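## Task

Take the white radish and the tomato out of the pan and get both completely into the bag, in the space between its two layers. At the end every other item, including the white ball, must still be in the pan. The loaded part of the bag must rest on the table. No more than one corner of the bag may lie on an arm's base, no part of the bag may be in the pan, and no part may hang more than a finger's width beyond the table edge.

## Robot and tools

Robot: two arms, left_arm and right_arm, each with six joints plus a parallel gripper. Joint order everywhere (rows, result lists): waist, shoulder, elbow, wrist pitch, wrist yaw, wrist roll. Stated joint ranges in rad: waist -2.618 to 3.054, shoulder 0.000 to 3.142, elbow 0.000 to 3.142, wrist pitch -1.571 to 1.571, wrist yaw -1.571 to 1.571, wrist roll -2.094 to 2.094; the true end may differ by up to 0.059 rad.

Frames: the scene frame has its origin at table-top height midway between the nominal bases, +z up, +x out over the table, left_arm toward +y (not the image left). Calibrated bases: left_arm at (-0.019, +0.343, +0.033) m, quat_wxyz (+1.000, 0, 0, -0.008); right_arm at (-0.046, -0.254, +0.023) m, quat_wxyz (+1.000, 0, 0, +0.016). Each arm reports end_effector_position (m) and end_effector_quat_wxyz in its own base frame; the point lies between the finger pads, about 1 cm short of the tips. Fingers point along gripper +z and close along its y axis. Reported hand poses can be a few cm off, worse at long reach.

The row: every motion command is built from rows of 14 numbers, always all 14 even if one arm stays still: left_arm's 6 joint values then its opening, then right_arm's 6 joint values then its opening. Joint values are in [-1, 1] and are offsets, not poses: they count from the Joint targets held when the action (or move) starts, not from the previous row. Scale: 1.0 equals 2.224 rad for waist, shoulder and elbow, and 8.485 rad for the three wrist joints. Sending the same offset twice moves the joint twice. Opening is absolute: +1 fully open, -1 closed; values between are matched to grip_measured. To keep a gripper unchanged resend its current command (0 means half-closed, not 'no change'); to hold joints send 0.

execute_actions(actions, cameras): actions is a list of actions; each action is up to 15 rows, one per 1/30 s step, the last row held to fill 15 steps. An empty list just reports state and images. An action asking a joint more than 0.059 rad beyond its range is refused for both arms; a malformed action or a failing first action rejects the whole call. cameras picks images: omitted, null or ["all"] gives all, [] gives none; an unknown name voids the call.

move(target, speed, blend, opening_speed, blocking, cameras): target is one 14-number row or a list of up to 15 rows, each an offset from the same starting Joint targets. All joints are interpolated together, so the hand traces a curve. speed in rad/s (0.01 to 12.57, default 0.5) caps the fastest joint; one value or one per target. blend (rad) rounds corners between listed targets. opening_speed (0.2 or more, per second on the -1..+1 scale) ramps the fingers; use a low value to close on fragile or soft items. Later targets' finger values apply on arrival. Whole move is capped at 10 s. blocking=false returns after about 0.5 s while motion continues. The result adds a 'move:' line: done, off_target (resting more than 0.035 rad from target), moving, held, fault, plus limits=held if steps were withheld. Neither done nor off_target tells you about contact. Moves do not avoid obstacles or the other arm.

wait(seconds 0 to 10) lets time pass with commands held. stop brakes a running move. zoom_image(camera, region [x0,y0,x1,y1], max 504x504 px) enlarges part of the newest image of cam_head_left, cam_head_right, cam_high, cam_low, cam_left_wrist or cam_right_wrist (all 896x504). finished_scene(scene) ends the current scene, given its number; irreversible, so call it only when the goal holds without the robot.

Result lines: Joint positions and Joint velocities, one block per arm in joint order then finger-pad gap (m; 0.094 when fully open); 'within noise' means the arm is still. Joint targets is the base for your next offsets. grip_measured is the opening on the command scale, up to about 2.7 mm wide when empty and narrower than a hard part under full squeeze. Joint torques: positive toward larger angle, include gravity, and joints 1-3 wrap at ±28 N m. 'joint sent to its limit' means a joint hit its real end. 'joint command not followed' means the clearance check altered targets. Tool commands shows current gripper commands. MOTOR HOT appears at 75 °C; at 90 °C the arm folds and idles; at 100 °C it goes limp.

Limits on motion: each step a joint target stays within 0.339 rad (big joints) or 2.2 rad (wrist joints) of the measured angle, and targets that would move the gripper over 200 mm are scaled back, so big moves span several actions.

Avoid: dropping items or releasing them while moving, knocking anything off the table, collisions or squeezes between the two arms (including one gripper closing on the other's fingers), fast impacts and hard pressing (targets far past a contact press harder). To stop pushing, command targets back past the measured positions. Don't hold loads or stretch out longer than needed, to limit heat. Objects may be nudged by outside disturbances now and then.

Each tool is called as name([rows], argument=value, ...), one row to a line, values as JSON.

## Session

execute_actions(actions=[])

Scene clock: 0.00 s.
left_arm: end_effector_position=(+0.4004, -0.0007, +0.0974) grip_measured=+1.000 end_effector_quat_wxyz=(+0.587, -0.029, +0.806, +0.069) | right_arm: end_effector_position=(+0.3897, -0.0329, +0.0731) grip_measured=+1.000 end_effector_quat_wxyz=(+0.525, +0.060, +0.848, -0.037)
Joint positions: left_arm=[-0.108 1.582 0.391 0.875 -0.249 0.001 0.094] | right_arm=[-0.048 1.537 0.415 0.659 0.083 0.041 0.094]
Joint velocities: within noise
Joint torques (N m): no reading
Heat: left arm: 25 °C; right arm: 28 °C.
Joint targets: left_arm=[-0.108 1.579 0.395 0.869 -0.249 0.001] | right_arm=[-0.048 1.527 0.425 0.672 0.084 0.041]
Tool commands: left_gripper/opening=+1.0 right_gripper/opening=+1.0

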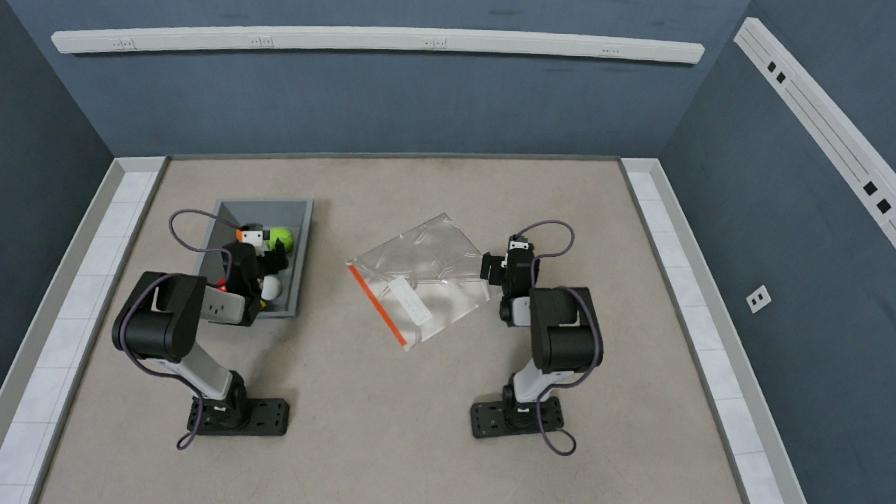

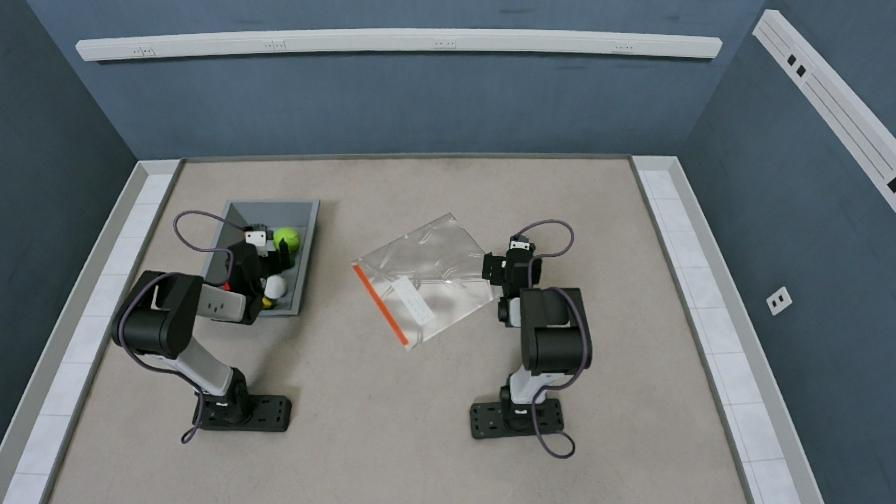

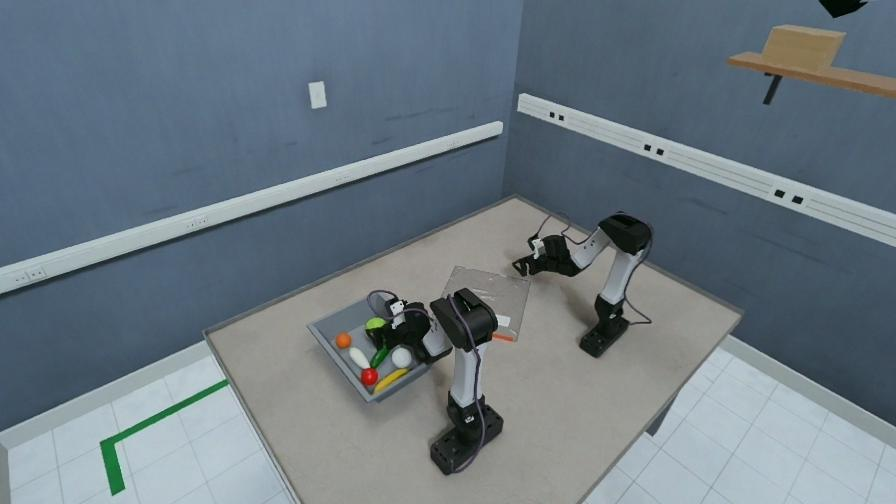

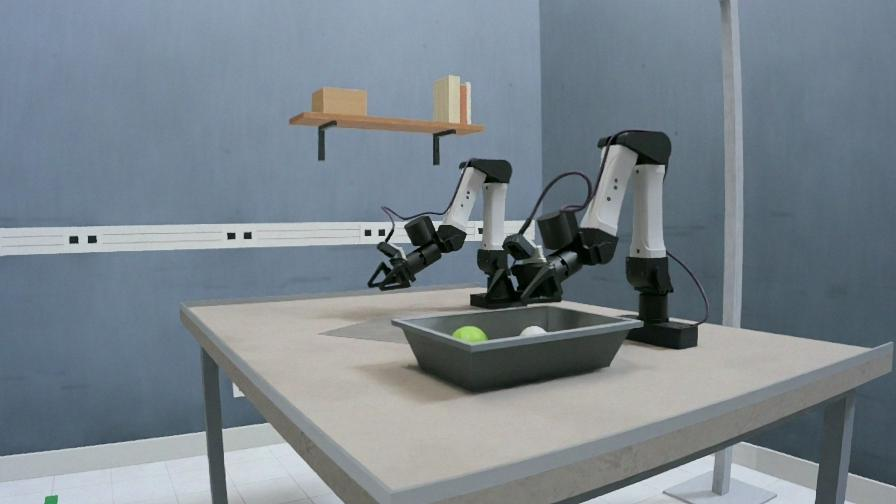

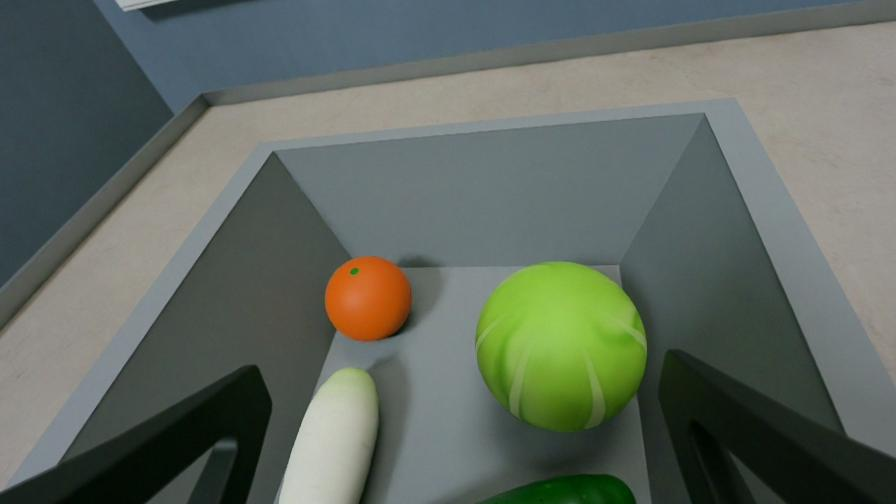

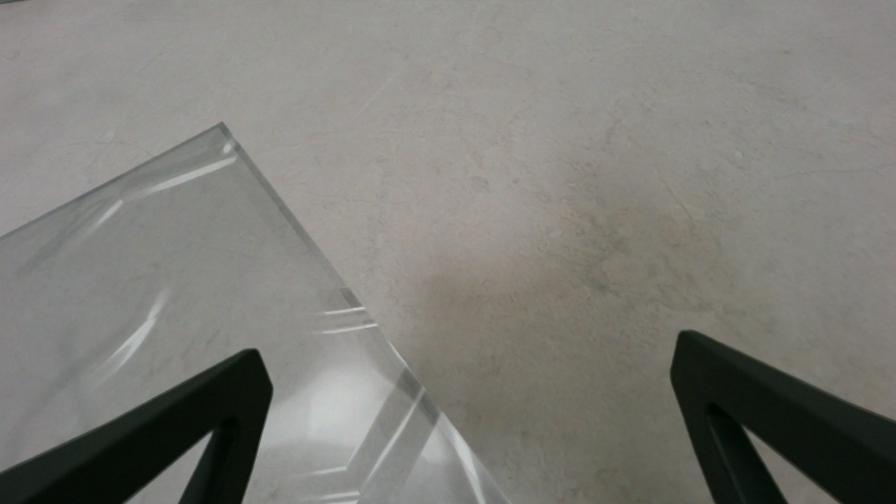

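zoom_image(camera="cam_head_right", region=[330, 200, 510, 360])

zoom_image(camera="cam_high", region=[300, 250, 560, 410])

zoom_image(camera="cam_head_left", region=[180, 180, 360, 340])

Scaled by 2.800 from the camera's 896x504 image, which has a finer 1280x720 frame.

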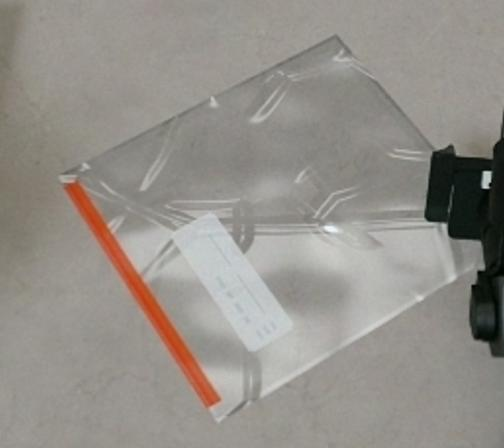

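Scaled by 1.938 from the camera's 896x504 image, which has a finer 1280x720 frame.

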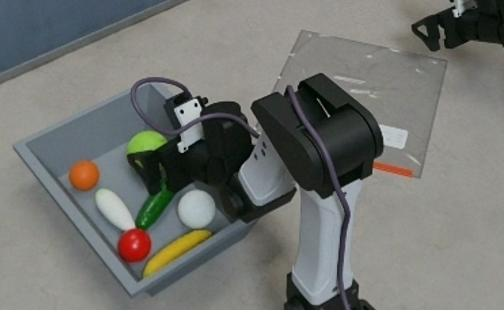

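Scaled by 2.800 from the camera's 896x504 image, which has a finer 1280x720 frame.

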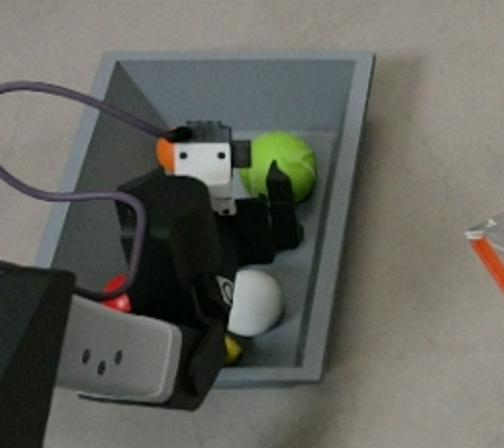

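move(target=[0.049,-0.068,0.543,-0.264,0.029,0,1,0.368,0.038,0.55,-0.225,-0.01,-0.005,1], speed=1.0)

Scene clock: 5.43 s.
left_arm: end_effector_position=(+0.3054, +0.0015, +0.2406) grip_measured=+1.000 end_effector_quat_wxyz=(+0.180, +0.001, +0.984, +0.009) | right_arm: end_effector_position=(+0.2579, +0.2465, +0.2140) grip_measured=+1.000 end_effector_quat_wxyz=(+0.168, -0.364, +0.914, +0.064)
Joint positions: left_arm=[-0.006 1.437 1.585 -1.357 -0.019 0.001 0.094] | right_arm=[0.767 1.595 1.622 -1.236 0.007 0.006 0.094]
Joint velocities: within noise
Joint torques (N m): left_arm=[0.76 -5.83 8.87 1.06 0.16 -0.05] | right_arm=[0.43 -5.12 8.96 0.93 -0.11 -0.03]
Heat: left arm: 27 °C; right arm: 28 °C.
Joint targets: left_arm=[0.001 1.428 1.603 -1.372 -0.003 0.001] | right_arm=[0.771 1.612 1.649 -1.237 -0.001 -0.001]
move: done

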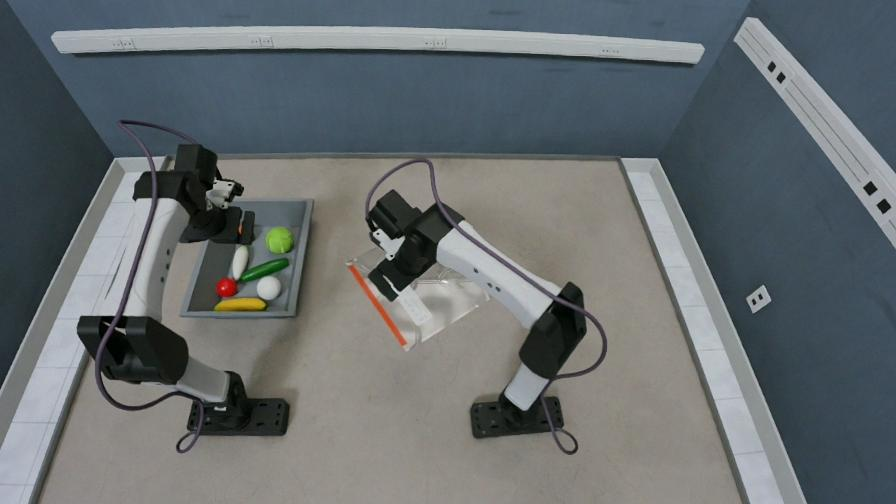

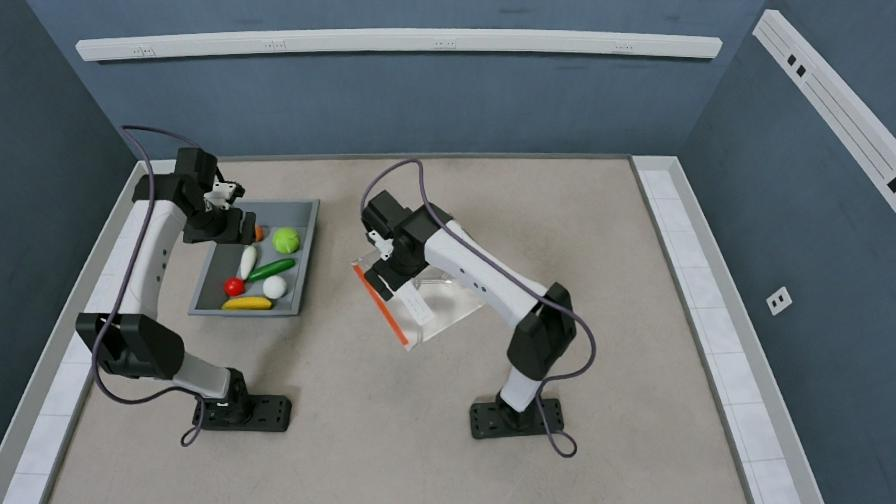

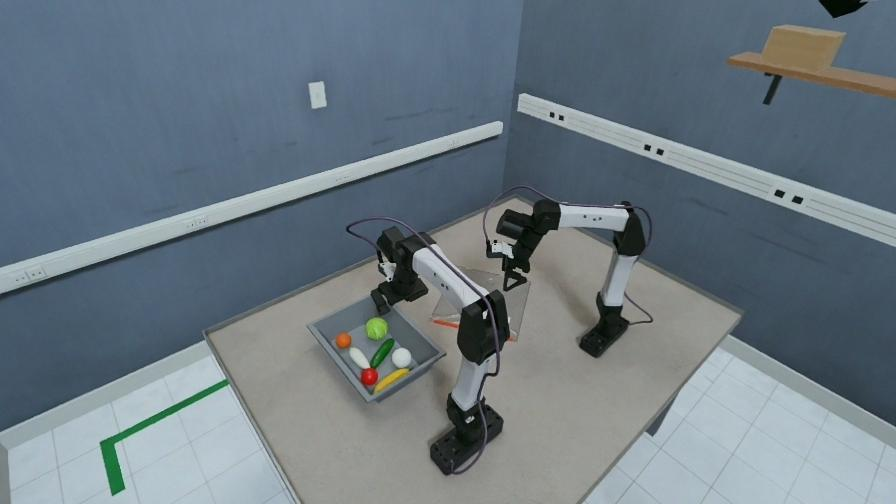

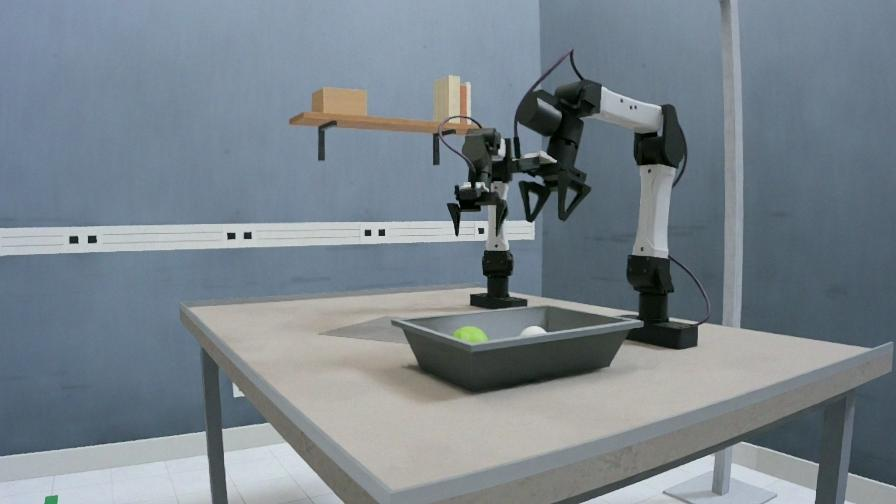

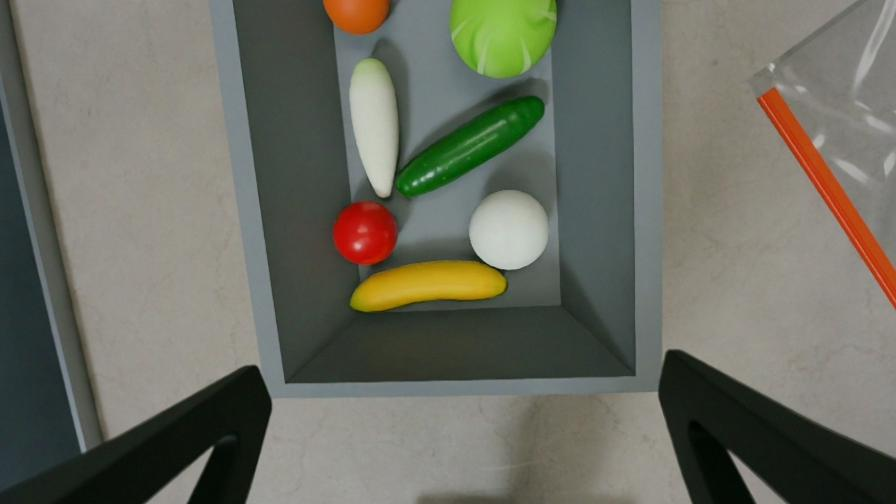

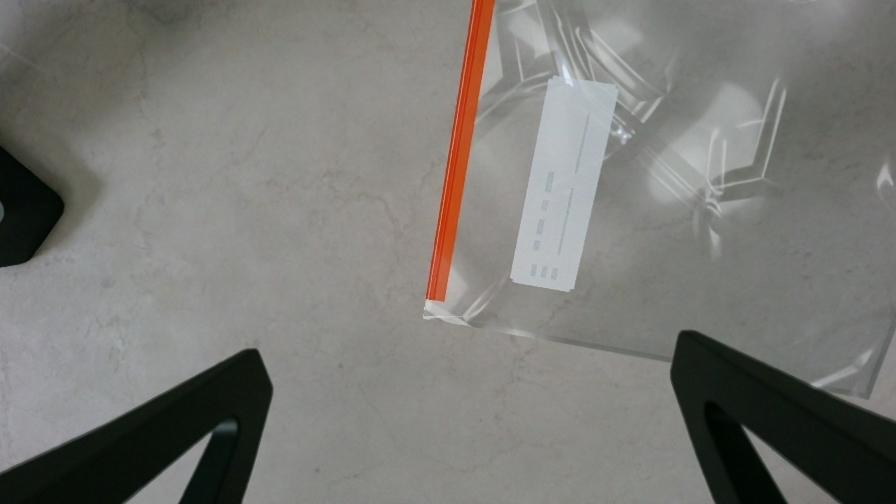

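zoom_image(camera="cam_right_wrist", region=[400, 0, 560, 340])

zoom_image(camera="cam_left_wrist", region=[740, 40, 896, 320])

zoom_image(camera="cam_low", region=[300, 290, 460, 360])

Scaled by 1.482 from the camera's 896x504 image, which has a finer 1280x720 frame.

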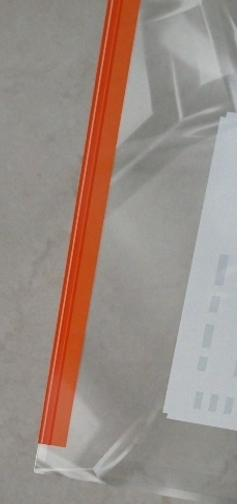

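Scaled by 1.800 from the camera's 896x504 image, which has a finer 1280x720 frame.

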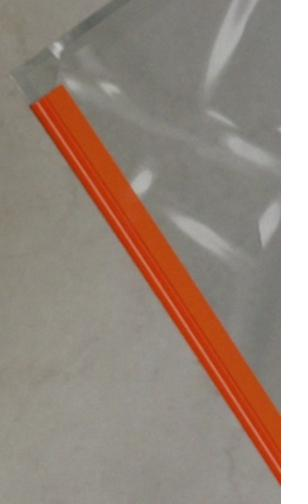

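Scaled by 3.150 from the camera's 896x504 image, which has a finer 1280x720 frame.

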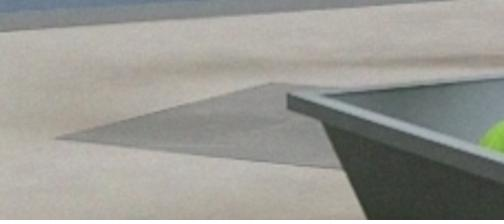

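move(target=[0,0,0,0,0,0,1,-0.049,0.242,0.087,0.011,0,0,-0.15], speed=0.8)

zoom_image(camera="cam_high", region=[390, 200, 590, 360])

Scene clock: 8.10 s.
left_arm: end_effector_position=(+0.3052, +0.0015, +0.2405) grip_measured=+1.000 end_effector_quat_wxyz=(+0.179, +0.002, +0.984, +0.009) | right_arm: end_effector_position=(+0.3439, +0.2676, +0.0669) grip_measured=-0.149 end_effector_quat_wxyz=(+0.041, -0.323, +0.945, +0.011)
Joint positions: left_arm=[-0.006 1.437 1.585 -1.358 -0.018 0.001 0.094] | right_arm=[0.664 2.147 1.815 -1.155 0.006 0.005 0.04]
Joint velocities: within noise
Joint torques (N m): left_arm=[0.73 -5.83 8.9 1.08 0.15 -0.05] | right_arm=[-0.12 -10.61 8.7 0.55 -0.04 -0.02]
Heat: left arm: 27 °C; right arm: 29 °C.
Joint targets: left_arm=[0.001 1.428 1.603 -1.371 -0.003 0.001] | right_arm=[0.662 2.150 1.842 -1.143 -0.001 -0.001]
move: done

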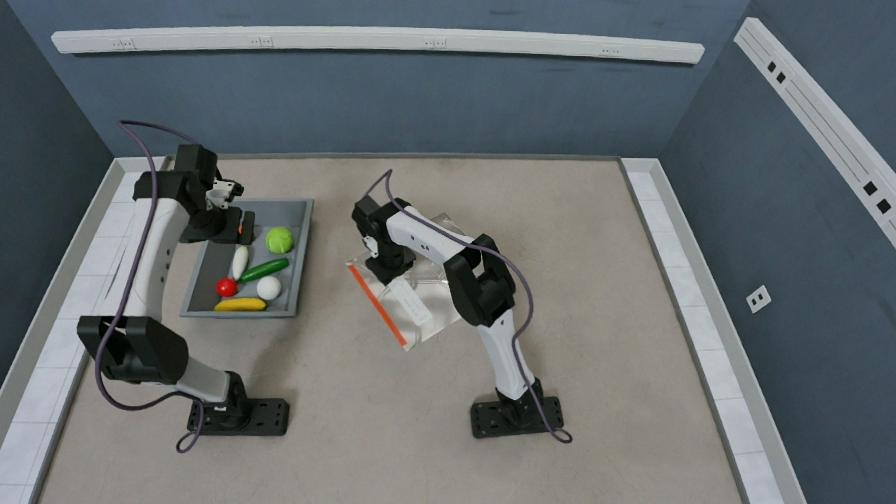

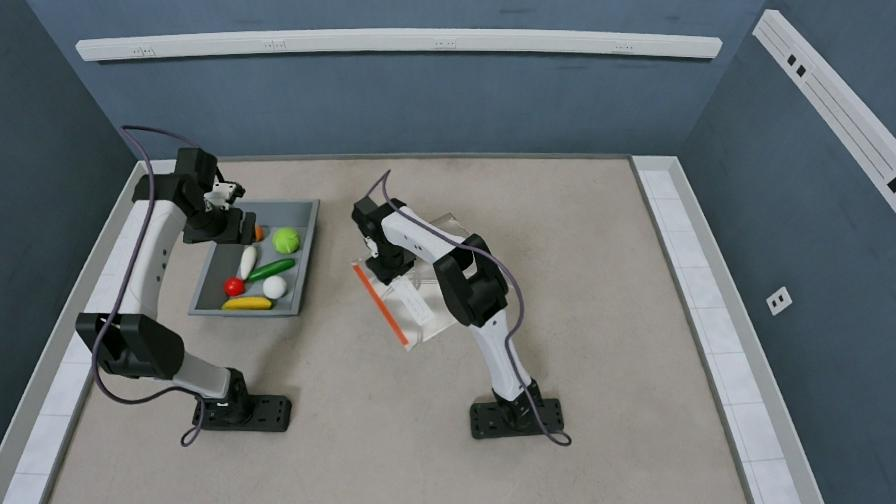

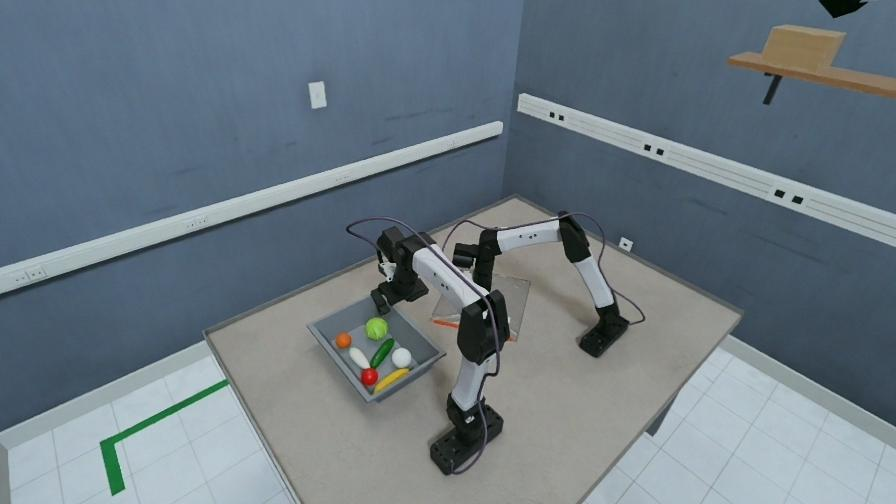

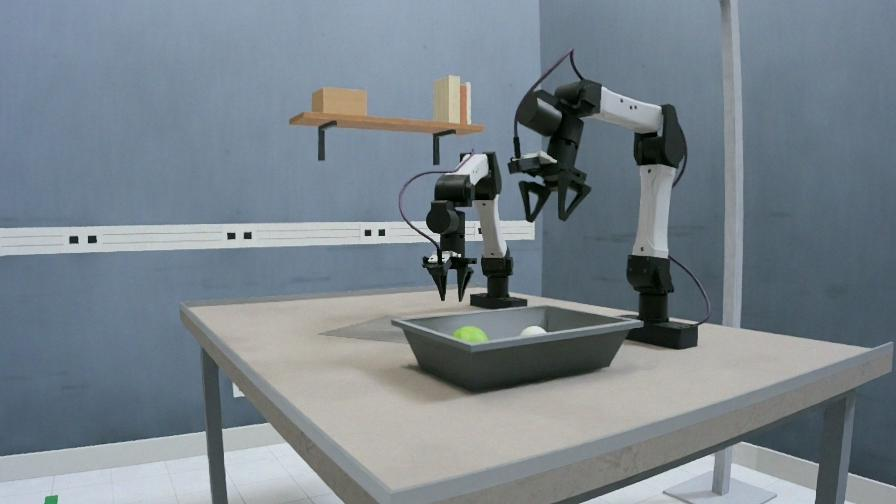

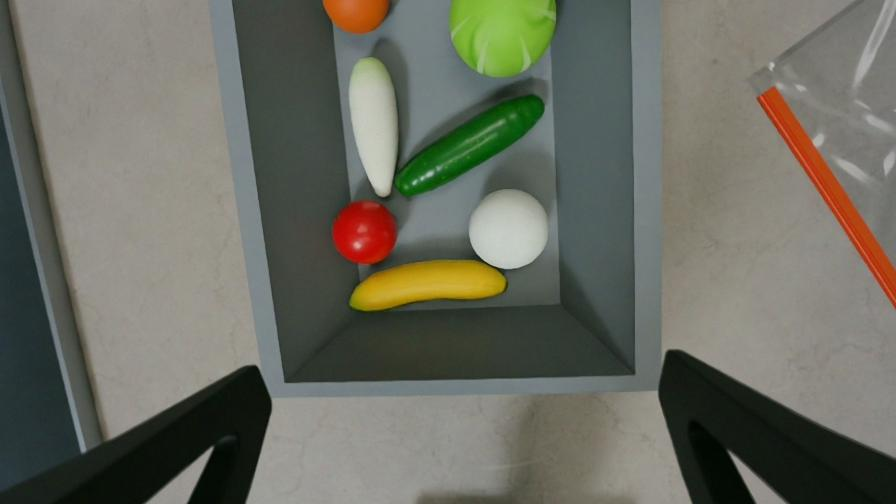

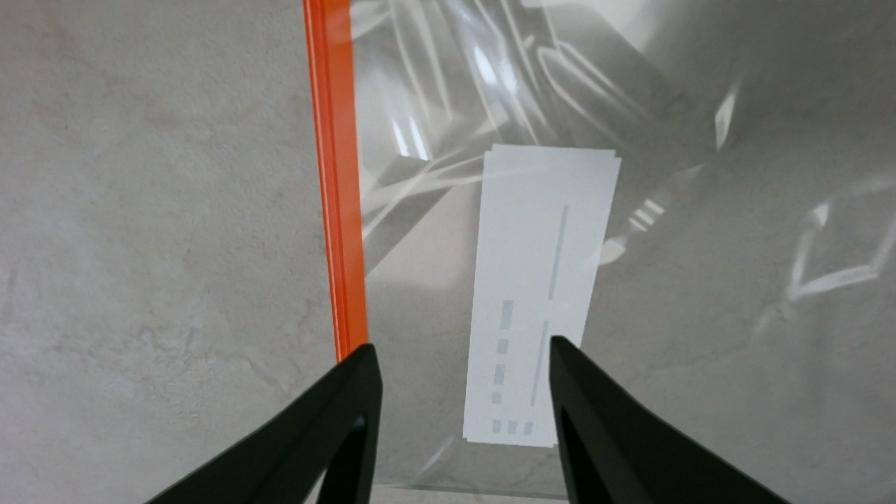

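Scaled by 2.520 from the camera's 896x504 image, which has a finer 1280x720 frame.

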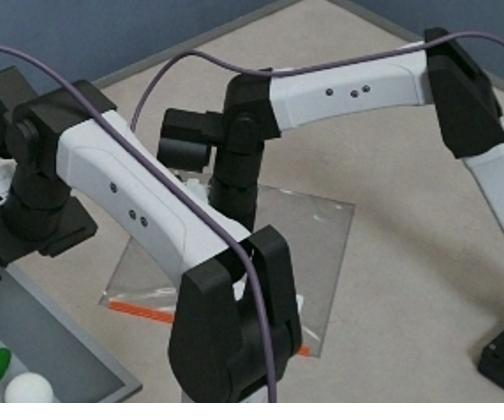

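move(target=[0,0,0,0,0,0,1,0.026,0.034,-0.083,0.025,0,0,-0.15], speed=0.25, cameras=["cam_right_wrist","cam_low"])

zoom_image(camera="cam_low", region=[300, 220, 540, 360])

Scene clock: 11.80 s.
left_arm: end_effector_position=(+0.3052, +0.0014, +0.2405) grip_measured=+1.000 end_effector_quat_wxyz=(+0.179, +0.002, +0.984, +0.008) | right_arm: end_effector_position=(+0.3300, +0.2851, +0.0020) grip_measured=-0.149 end_effector_quat_wxyz=(+0.035, -0.347, +0.937, +0.010)
Joint positions: left_arm=[-0.006 1.437 1.585 -1.358 -0.018 0.001 0.094] | right_arm=[0.715 2.213 1.659 -0.944 0.006 0.005 0.04]
Joint velocities: within noise
Joint torques (N m): left_arm=[0.76 -5.85 8.92 1.08 0.14 -0.05] | right_arm=[0.49 -9.96 5.74 0.53 -0.09 -0.02]
Heat: left arm: 27 °C; right arm: 30 °C.
Joint targets: left_arm=[0.001 1.428 1.603 -1.371 -0.003 0.001] | right_arm=[0.720 2.226 1.657 -0.931 -0.001 -0.001]
move: done
Images, in order (width x height): cam_low 896x504, cam_right_wrist 896x504.

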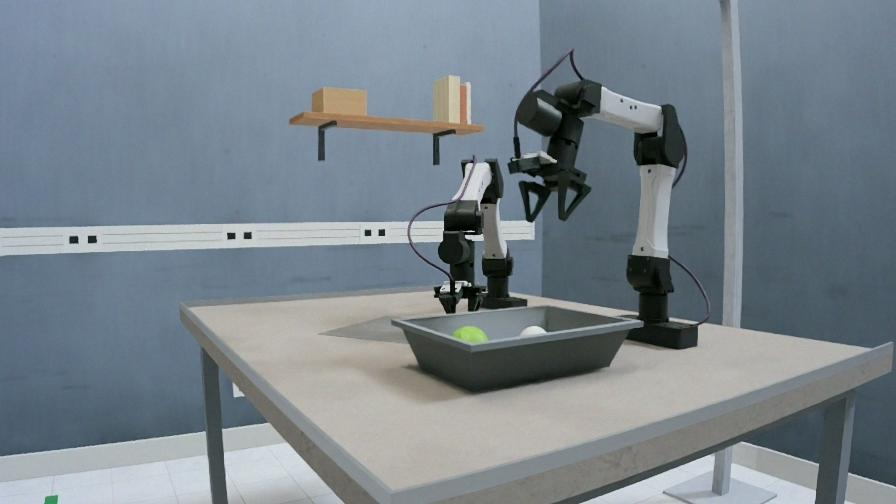

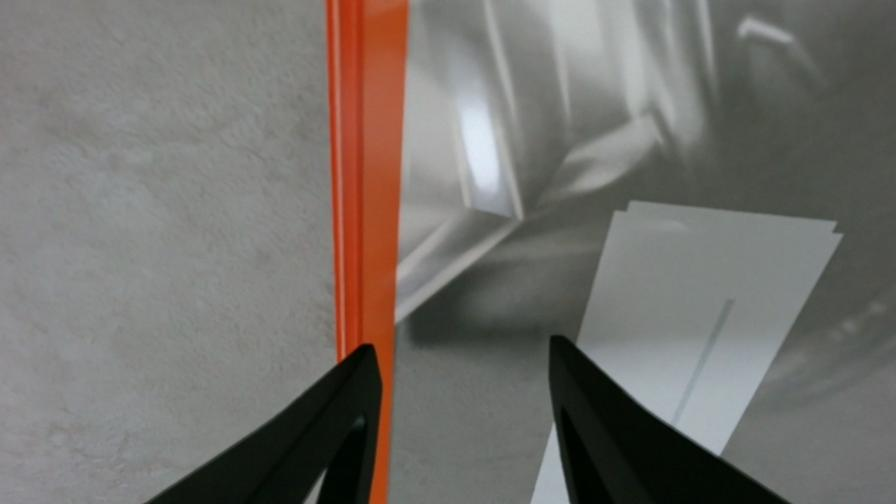

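Scaled by 2.100 from the camera's 896x504 image, which has a finer 1280x720 frame.

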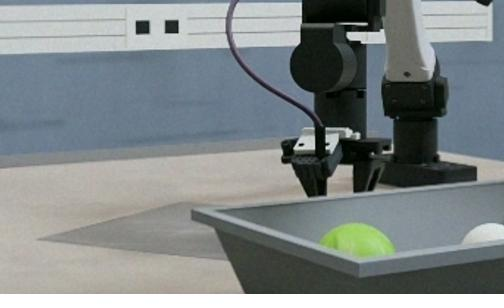

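move(target=[0,0,0,0,0,0,1,0,0.0076,-0.011,0.005,0,0,-0.15], speed=0.1, cameras=["cam_right_wrist","cam_low"])

zoom_image(camera="cam_right_wrist", region=[250, 150, 650, 500])

Scene clock: 12.87 s.
left_arm: end_effector_position=(+0.3052, +0.0014, +0.2405) grip_measured=+1.000 end_effector_quat_wxyz=(+0.179, +0.002, +0.984, +0.008) | right_arm: end_effector_position=(+0.3307, +0.2857, -0.0071) grip_measured=-0.149 end_effector_quat_wxyz=(+0.038, -0.347, +0.937, +0.011)
Joint positions: left_arm=[-0.006 1.437 1.585 -1.358 -0.018 0.001 0.094] | right_arm=[0.715 2.224 1.639 -0.908 0.006 0.005 0.04]
Joint velocities: within noise
Joint torques (N m): left_arm=[0.77 -5.89 8.94 1.09 0.14 -0.04] | right_arm=[0.49 -9.42 5.29 0.61 -0.09 -0.02]
Heat: left arm: 27 °C; right arm: 30 °C.
Joint targets: left_arm=[0.001 1.428 1.603 -1.371 -0.003 0.001] | right_arm=[0.720 2.242 1.633 -0.889 -0.001 -0.001]
move: done
Images, in order (width x height): cam_low 896x504, cam_right_wrist 896x504.

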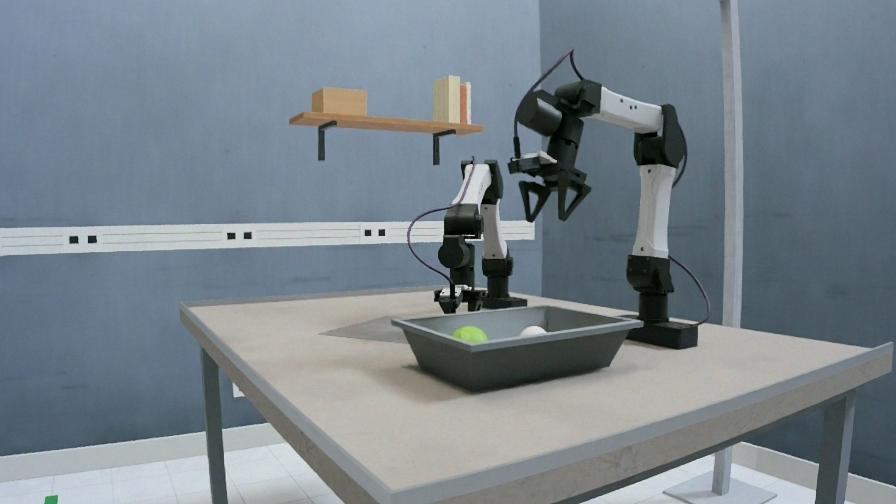

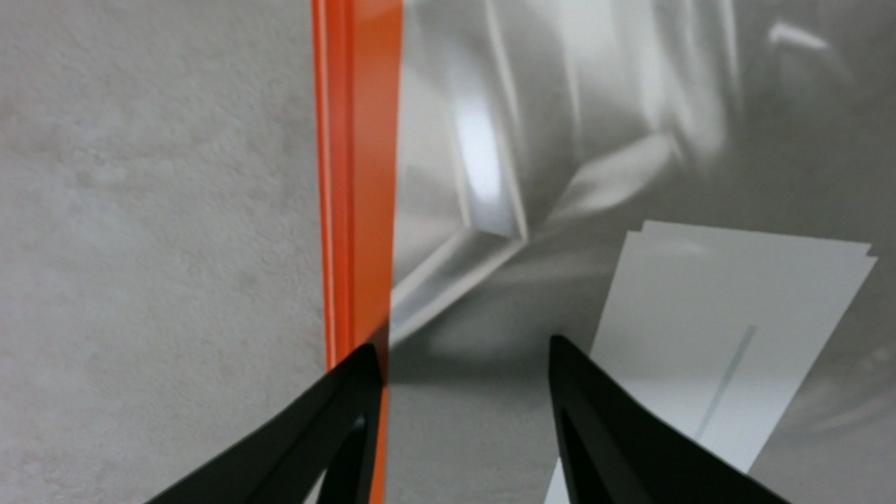

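Scaled by 1.260 from the camera's 896x504 image, which has a finer 1280x720 frame.

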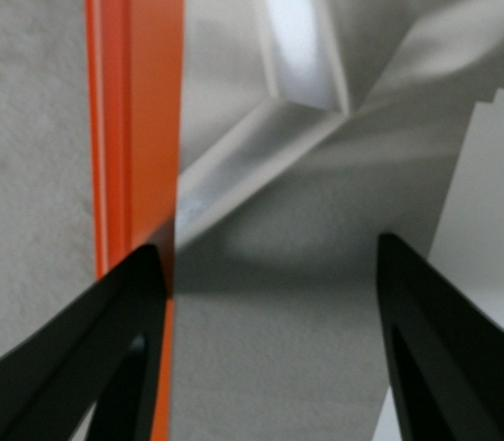

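move([
  [0,0,0,0,0,0,1,0,0.0055,-0.0065,0.003,0,0,-0.15],
  [0,0,0,0,0,0,1,0,0.0055,-0.0065,0.003,0,0,-0.98],
], speed=0.06, opening_speed=0.4, cameras=["cam_right_wrist","cam_low"])

zoom_image(camera="cam_right_wrist", region=[250, 150, 650, 500])

Scene clock: 16.33 s.
left_arm: end_effector_position=(+0.3052, +0.0014, +0.2405) grip_measured=+1.000 end_effector_quat_wxyz=(+0.179, +0.002, +0.984, +0.008) | right_arm: end_effector_position=(+0.3359, +0.2902, -0.0072) grip_measured=-0.974 end_effector_quat_wxyz=(+0.051, -0.347, +0.936, +0.016)
Joint positions: left_arm=[-0.006 1.437 1.585 -1.358 -0.018 0.001 0.094] | right_arm=[0.715 2.224 1.636 -0.876 0.006 0.005 0.001]
Joint velocities: within noise
Joint torques (N m): left_arm=[0.75 -5.86 8.91 1.08 0.13 -0.04] | right_arm=[0.47 -8.46 4.27 0.6 -0.09 -0.03]
Heat: left arm: 27 °C; right arm: 31 °C.
Joint targets: left_arm=[0.001 1.428 1.603 -1.371 -0.003 0.001] | right_arm=[0.720 2.255 1.619 -0.864 -0.001 -0.001]
move: done; target 2's new numbers were sent with right_arm's wrist pitch 0.040 rad from that target
Images, in order (width x height): cam_low 896x504, cam_right_wrist 896x504.

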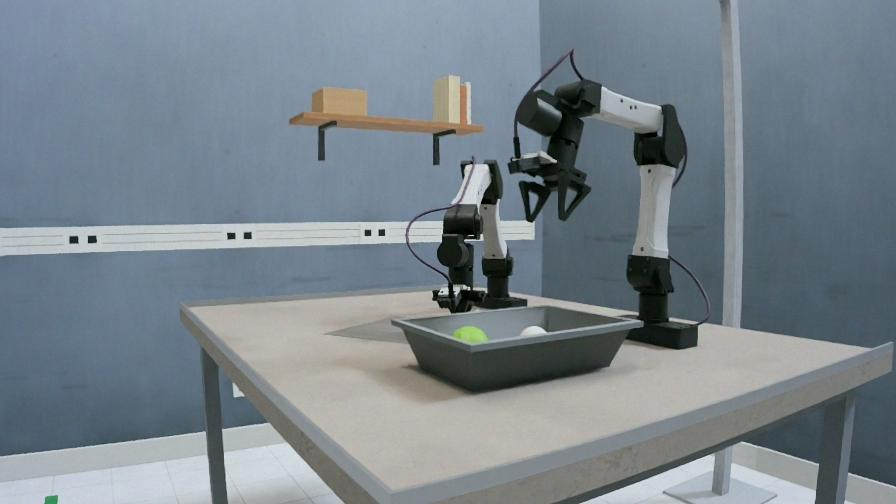

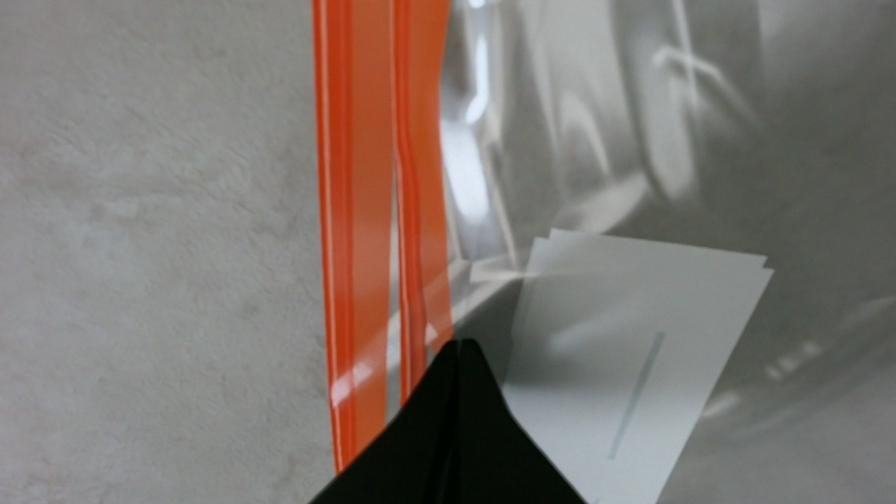

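Scaled by 1.260 from the camera's 896x504 image, which has a finer 1280x720 frame.

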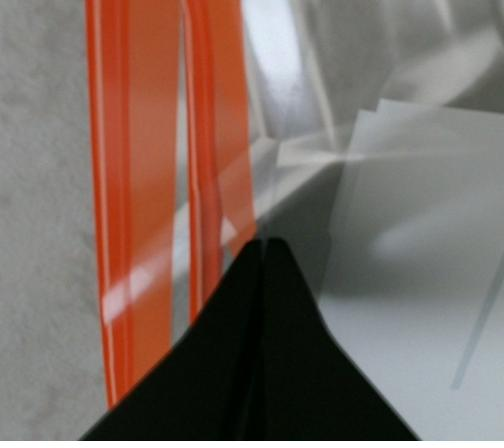

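move(target=[0,0,0,0,0,0,1,0,-0.054,0.114,-0.044,0,0,-1], speed=0.2)

zoom_image(camera="cam_low", region=[300, 220, 540, 360])

zoom_image(camera="cam_head_right", region=[320, 180, 520, 370])

zoom_image(camera="cam_left_wrist", region=[640, 0, 896, 400])

Scene clock: 19.23 s.
left_arm: end_effector_position=(+0.3052, +0.0014, +0.2405) grip_measured=+1.000 end_effector_quat_wxyz=(+0.179, +0.002, +0.984, +0.008) | right_arm: end_effector_position=(+0.3205, +0.2769, +0.0577) grip_measured=-0.988 end_effector_quat_wxyz=(+0.001, -0.348, +0.938, -0.003)
Joint positions: left_arm=[-0.006 1.437 1.585 -1.358 -0.018 0.001 0.094] | right_arm=[0.715 2.188 1.847 -1.231 0.006 0.005 0.001]
Joint velocities: within noise
Joint torques (N m): left_arm=[0.72 -5.85 8.91 1.08 0.14 -0.04] | right_arm=[0.47 -15.69 8.4 0.17 -0.1 -0.02]
Heat: left arm: 27 °C; right arm: 32 °C.
Joint targets: left_arm=[0.001 1.428 1.603 -1.371 -0.003 0.001] | right_arm=[0.720 2.134 1.872 -1.237 -0.001 -0.001]
move: off_target (right_arm); right_arm: the shoulder is farthest, 0.053 rad from its target

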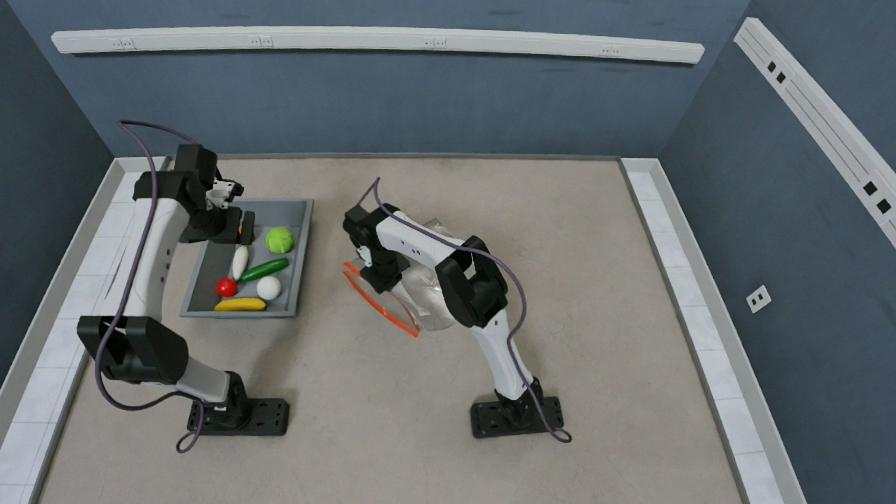

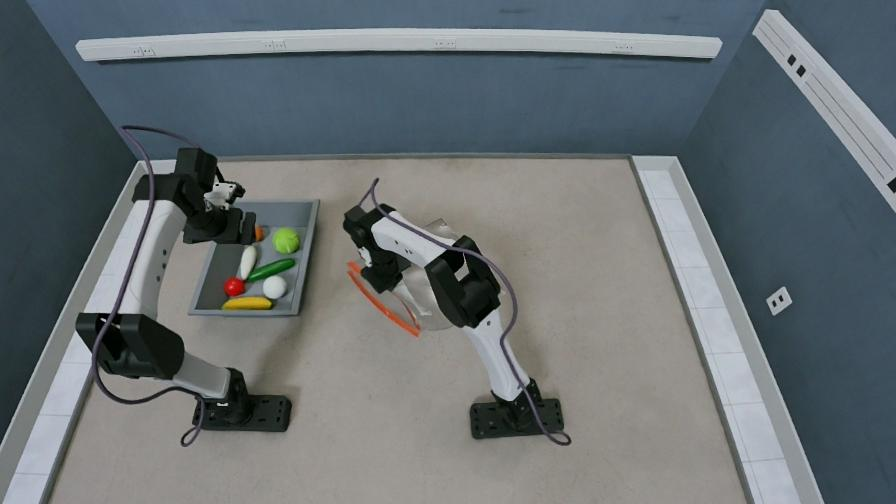

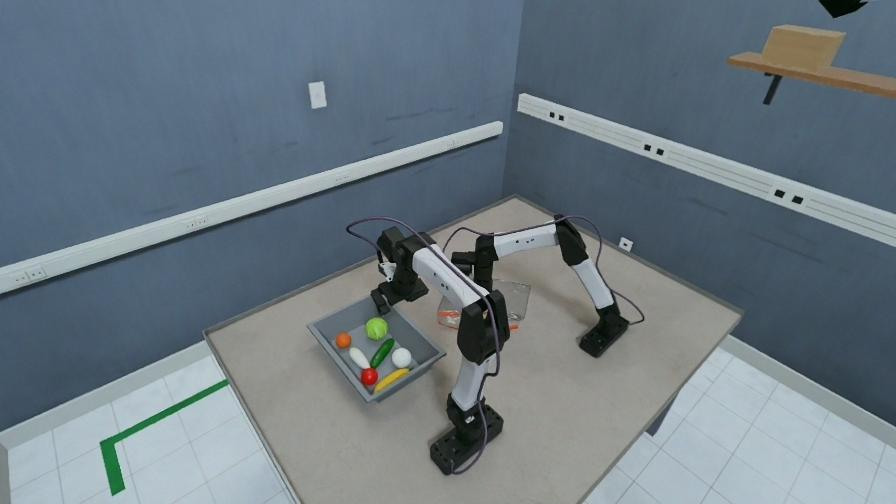

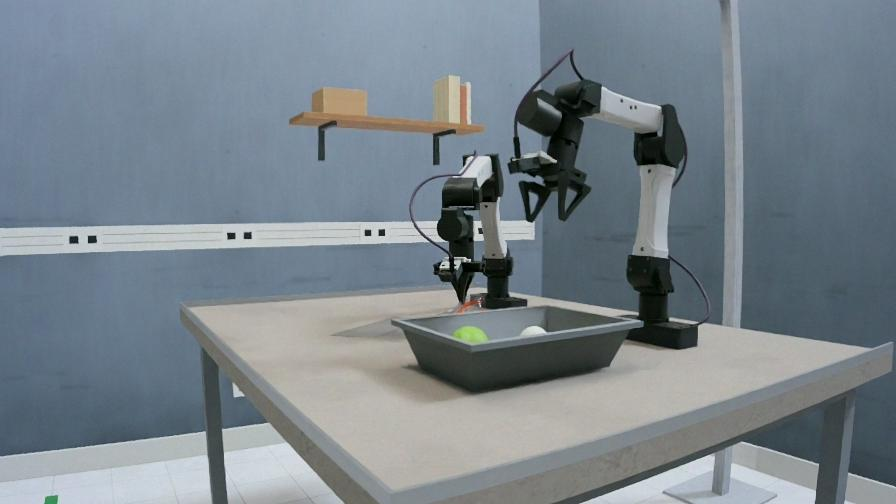

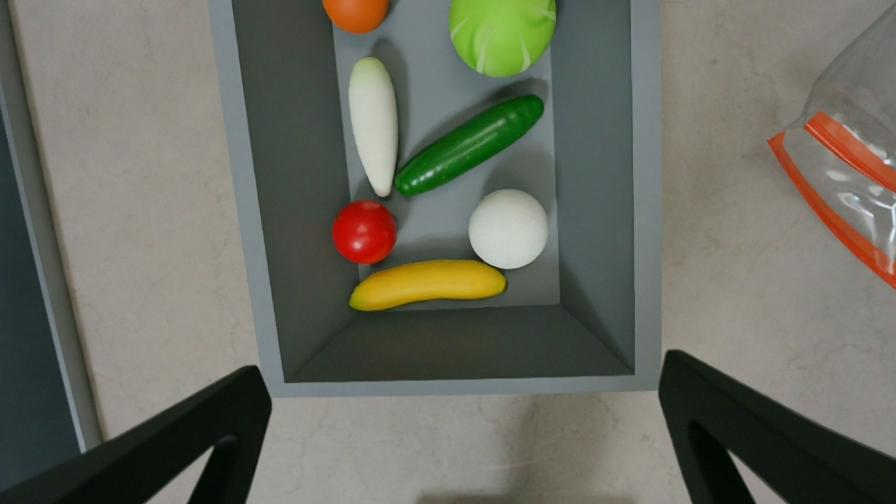

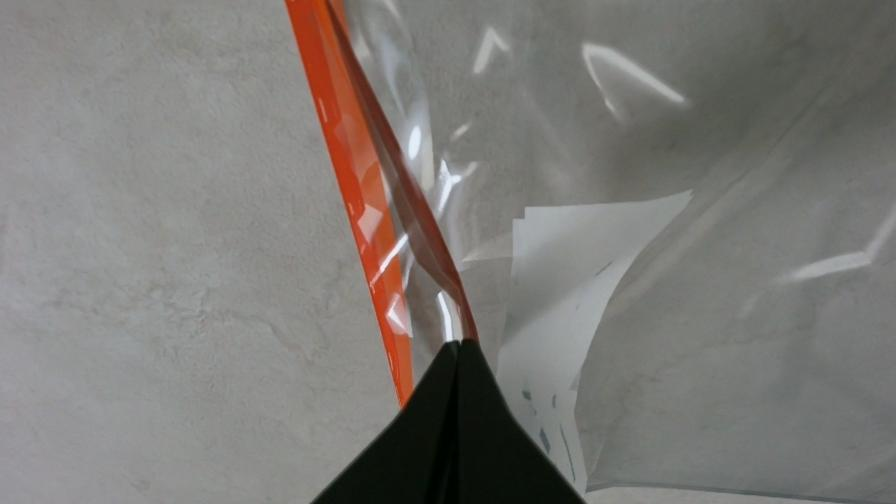

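Scaled by 2.100 from the camera's 896x504 image, which has a finer 1280x720 frame.

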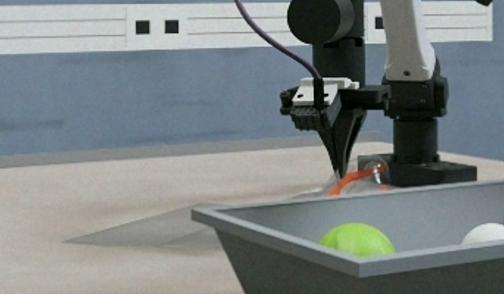

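Scaled by 2.520 from the camera's 896x504 image, which has a finer 1280x720 frame.

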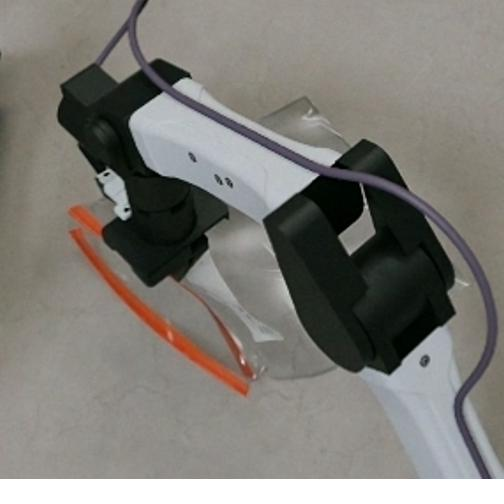

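Scaled by 1.260 from the camera's 896x504 image, which has a finer 1280x720 frame.

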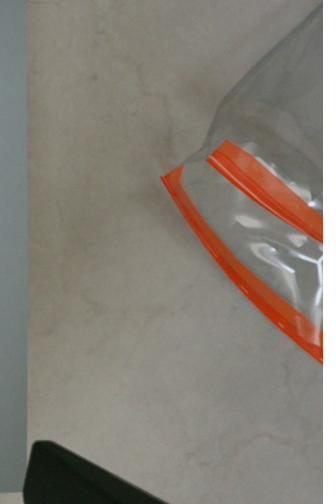

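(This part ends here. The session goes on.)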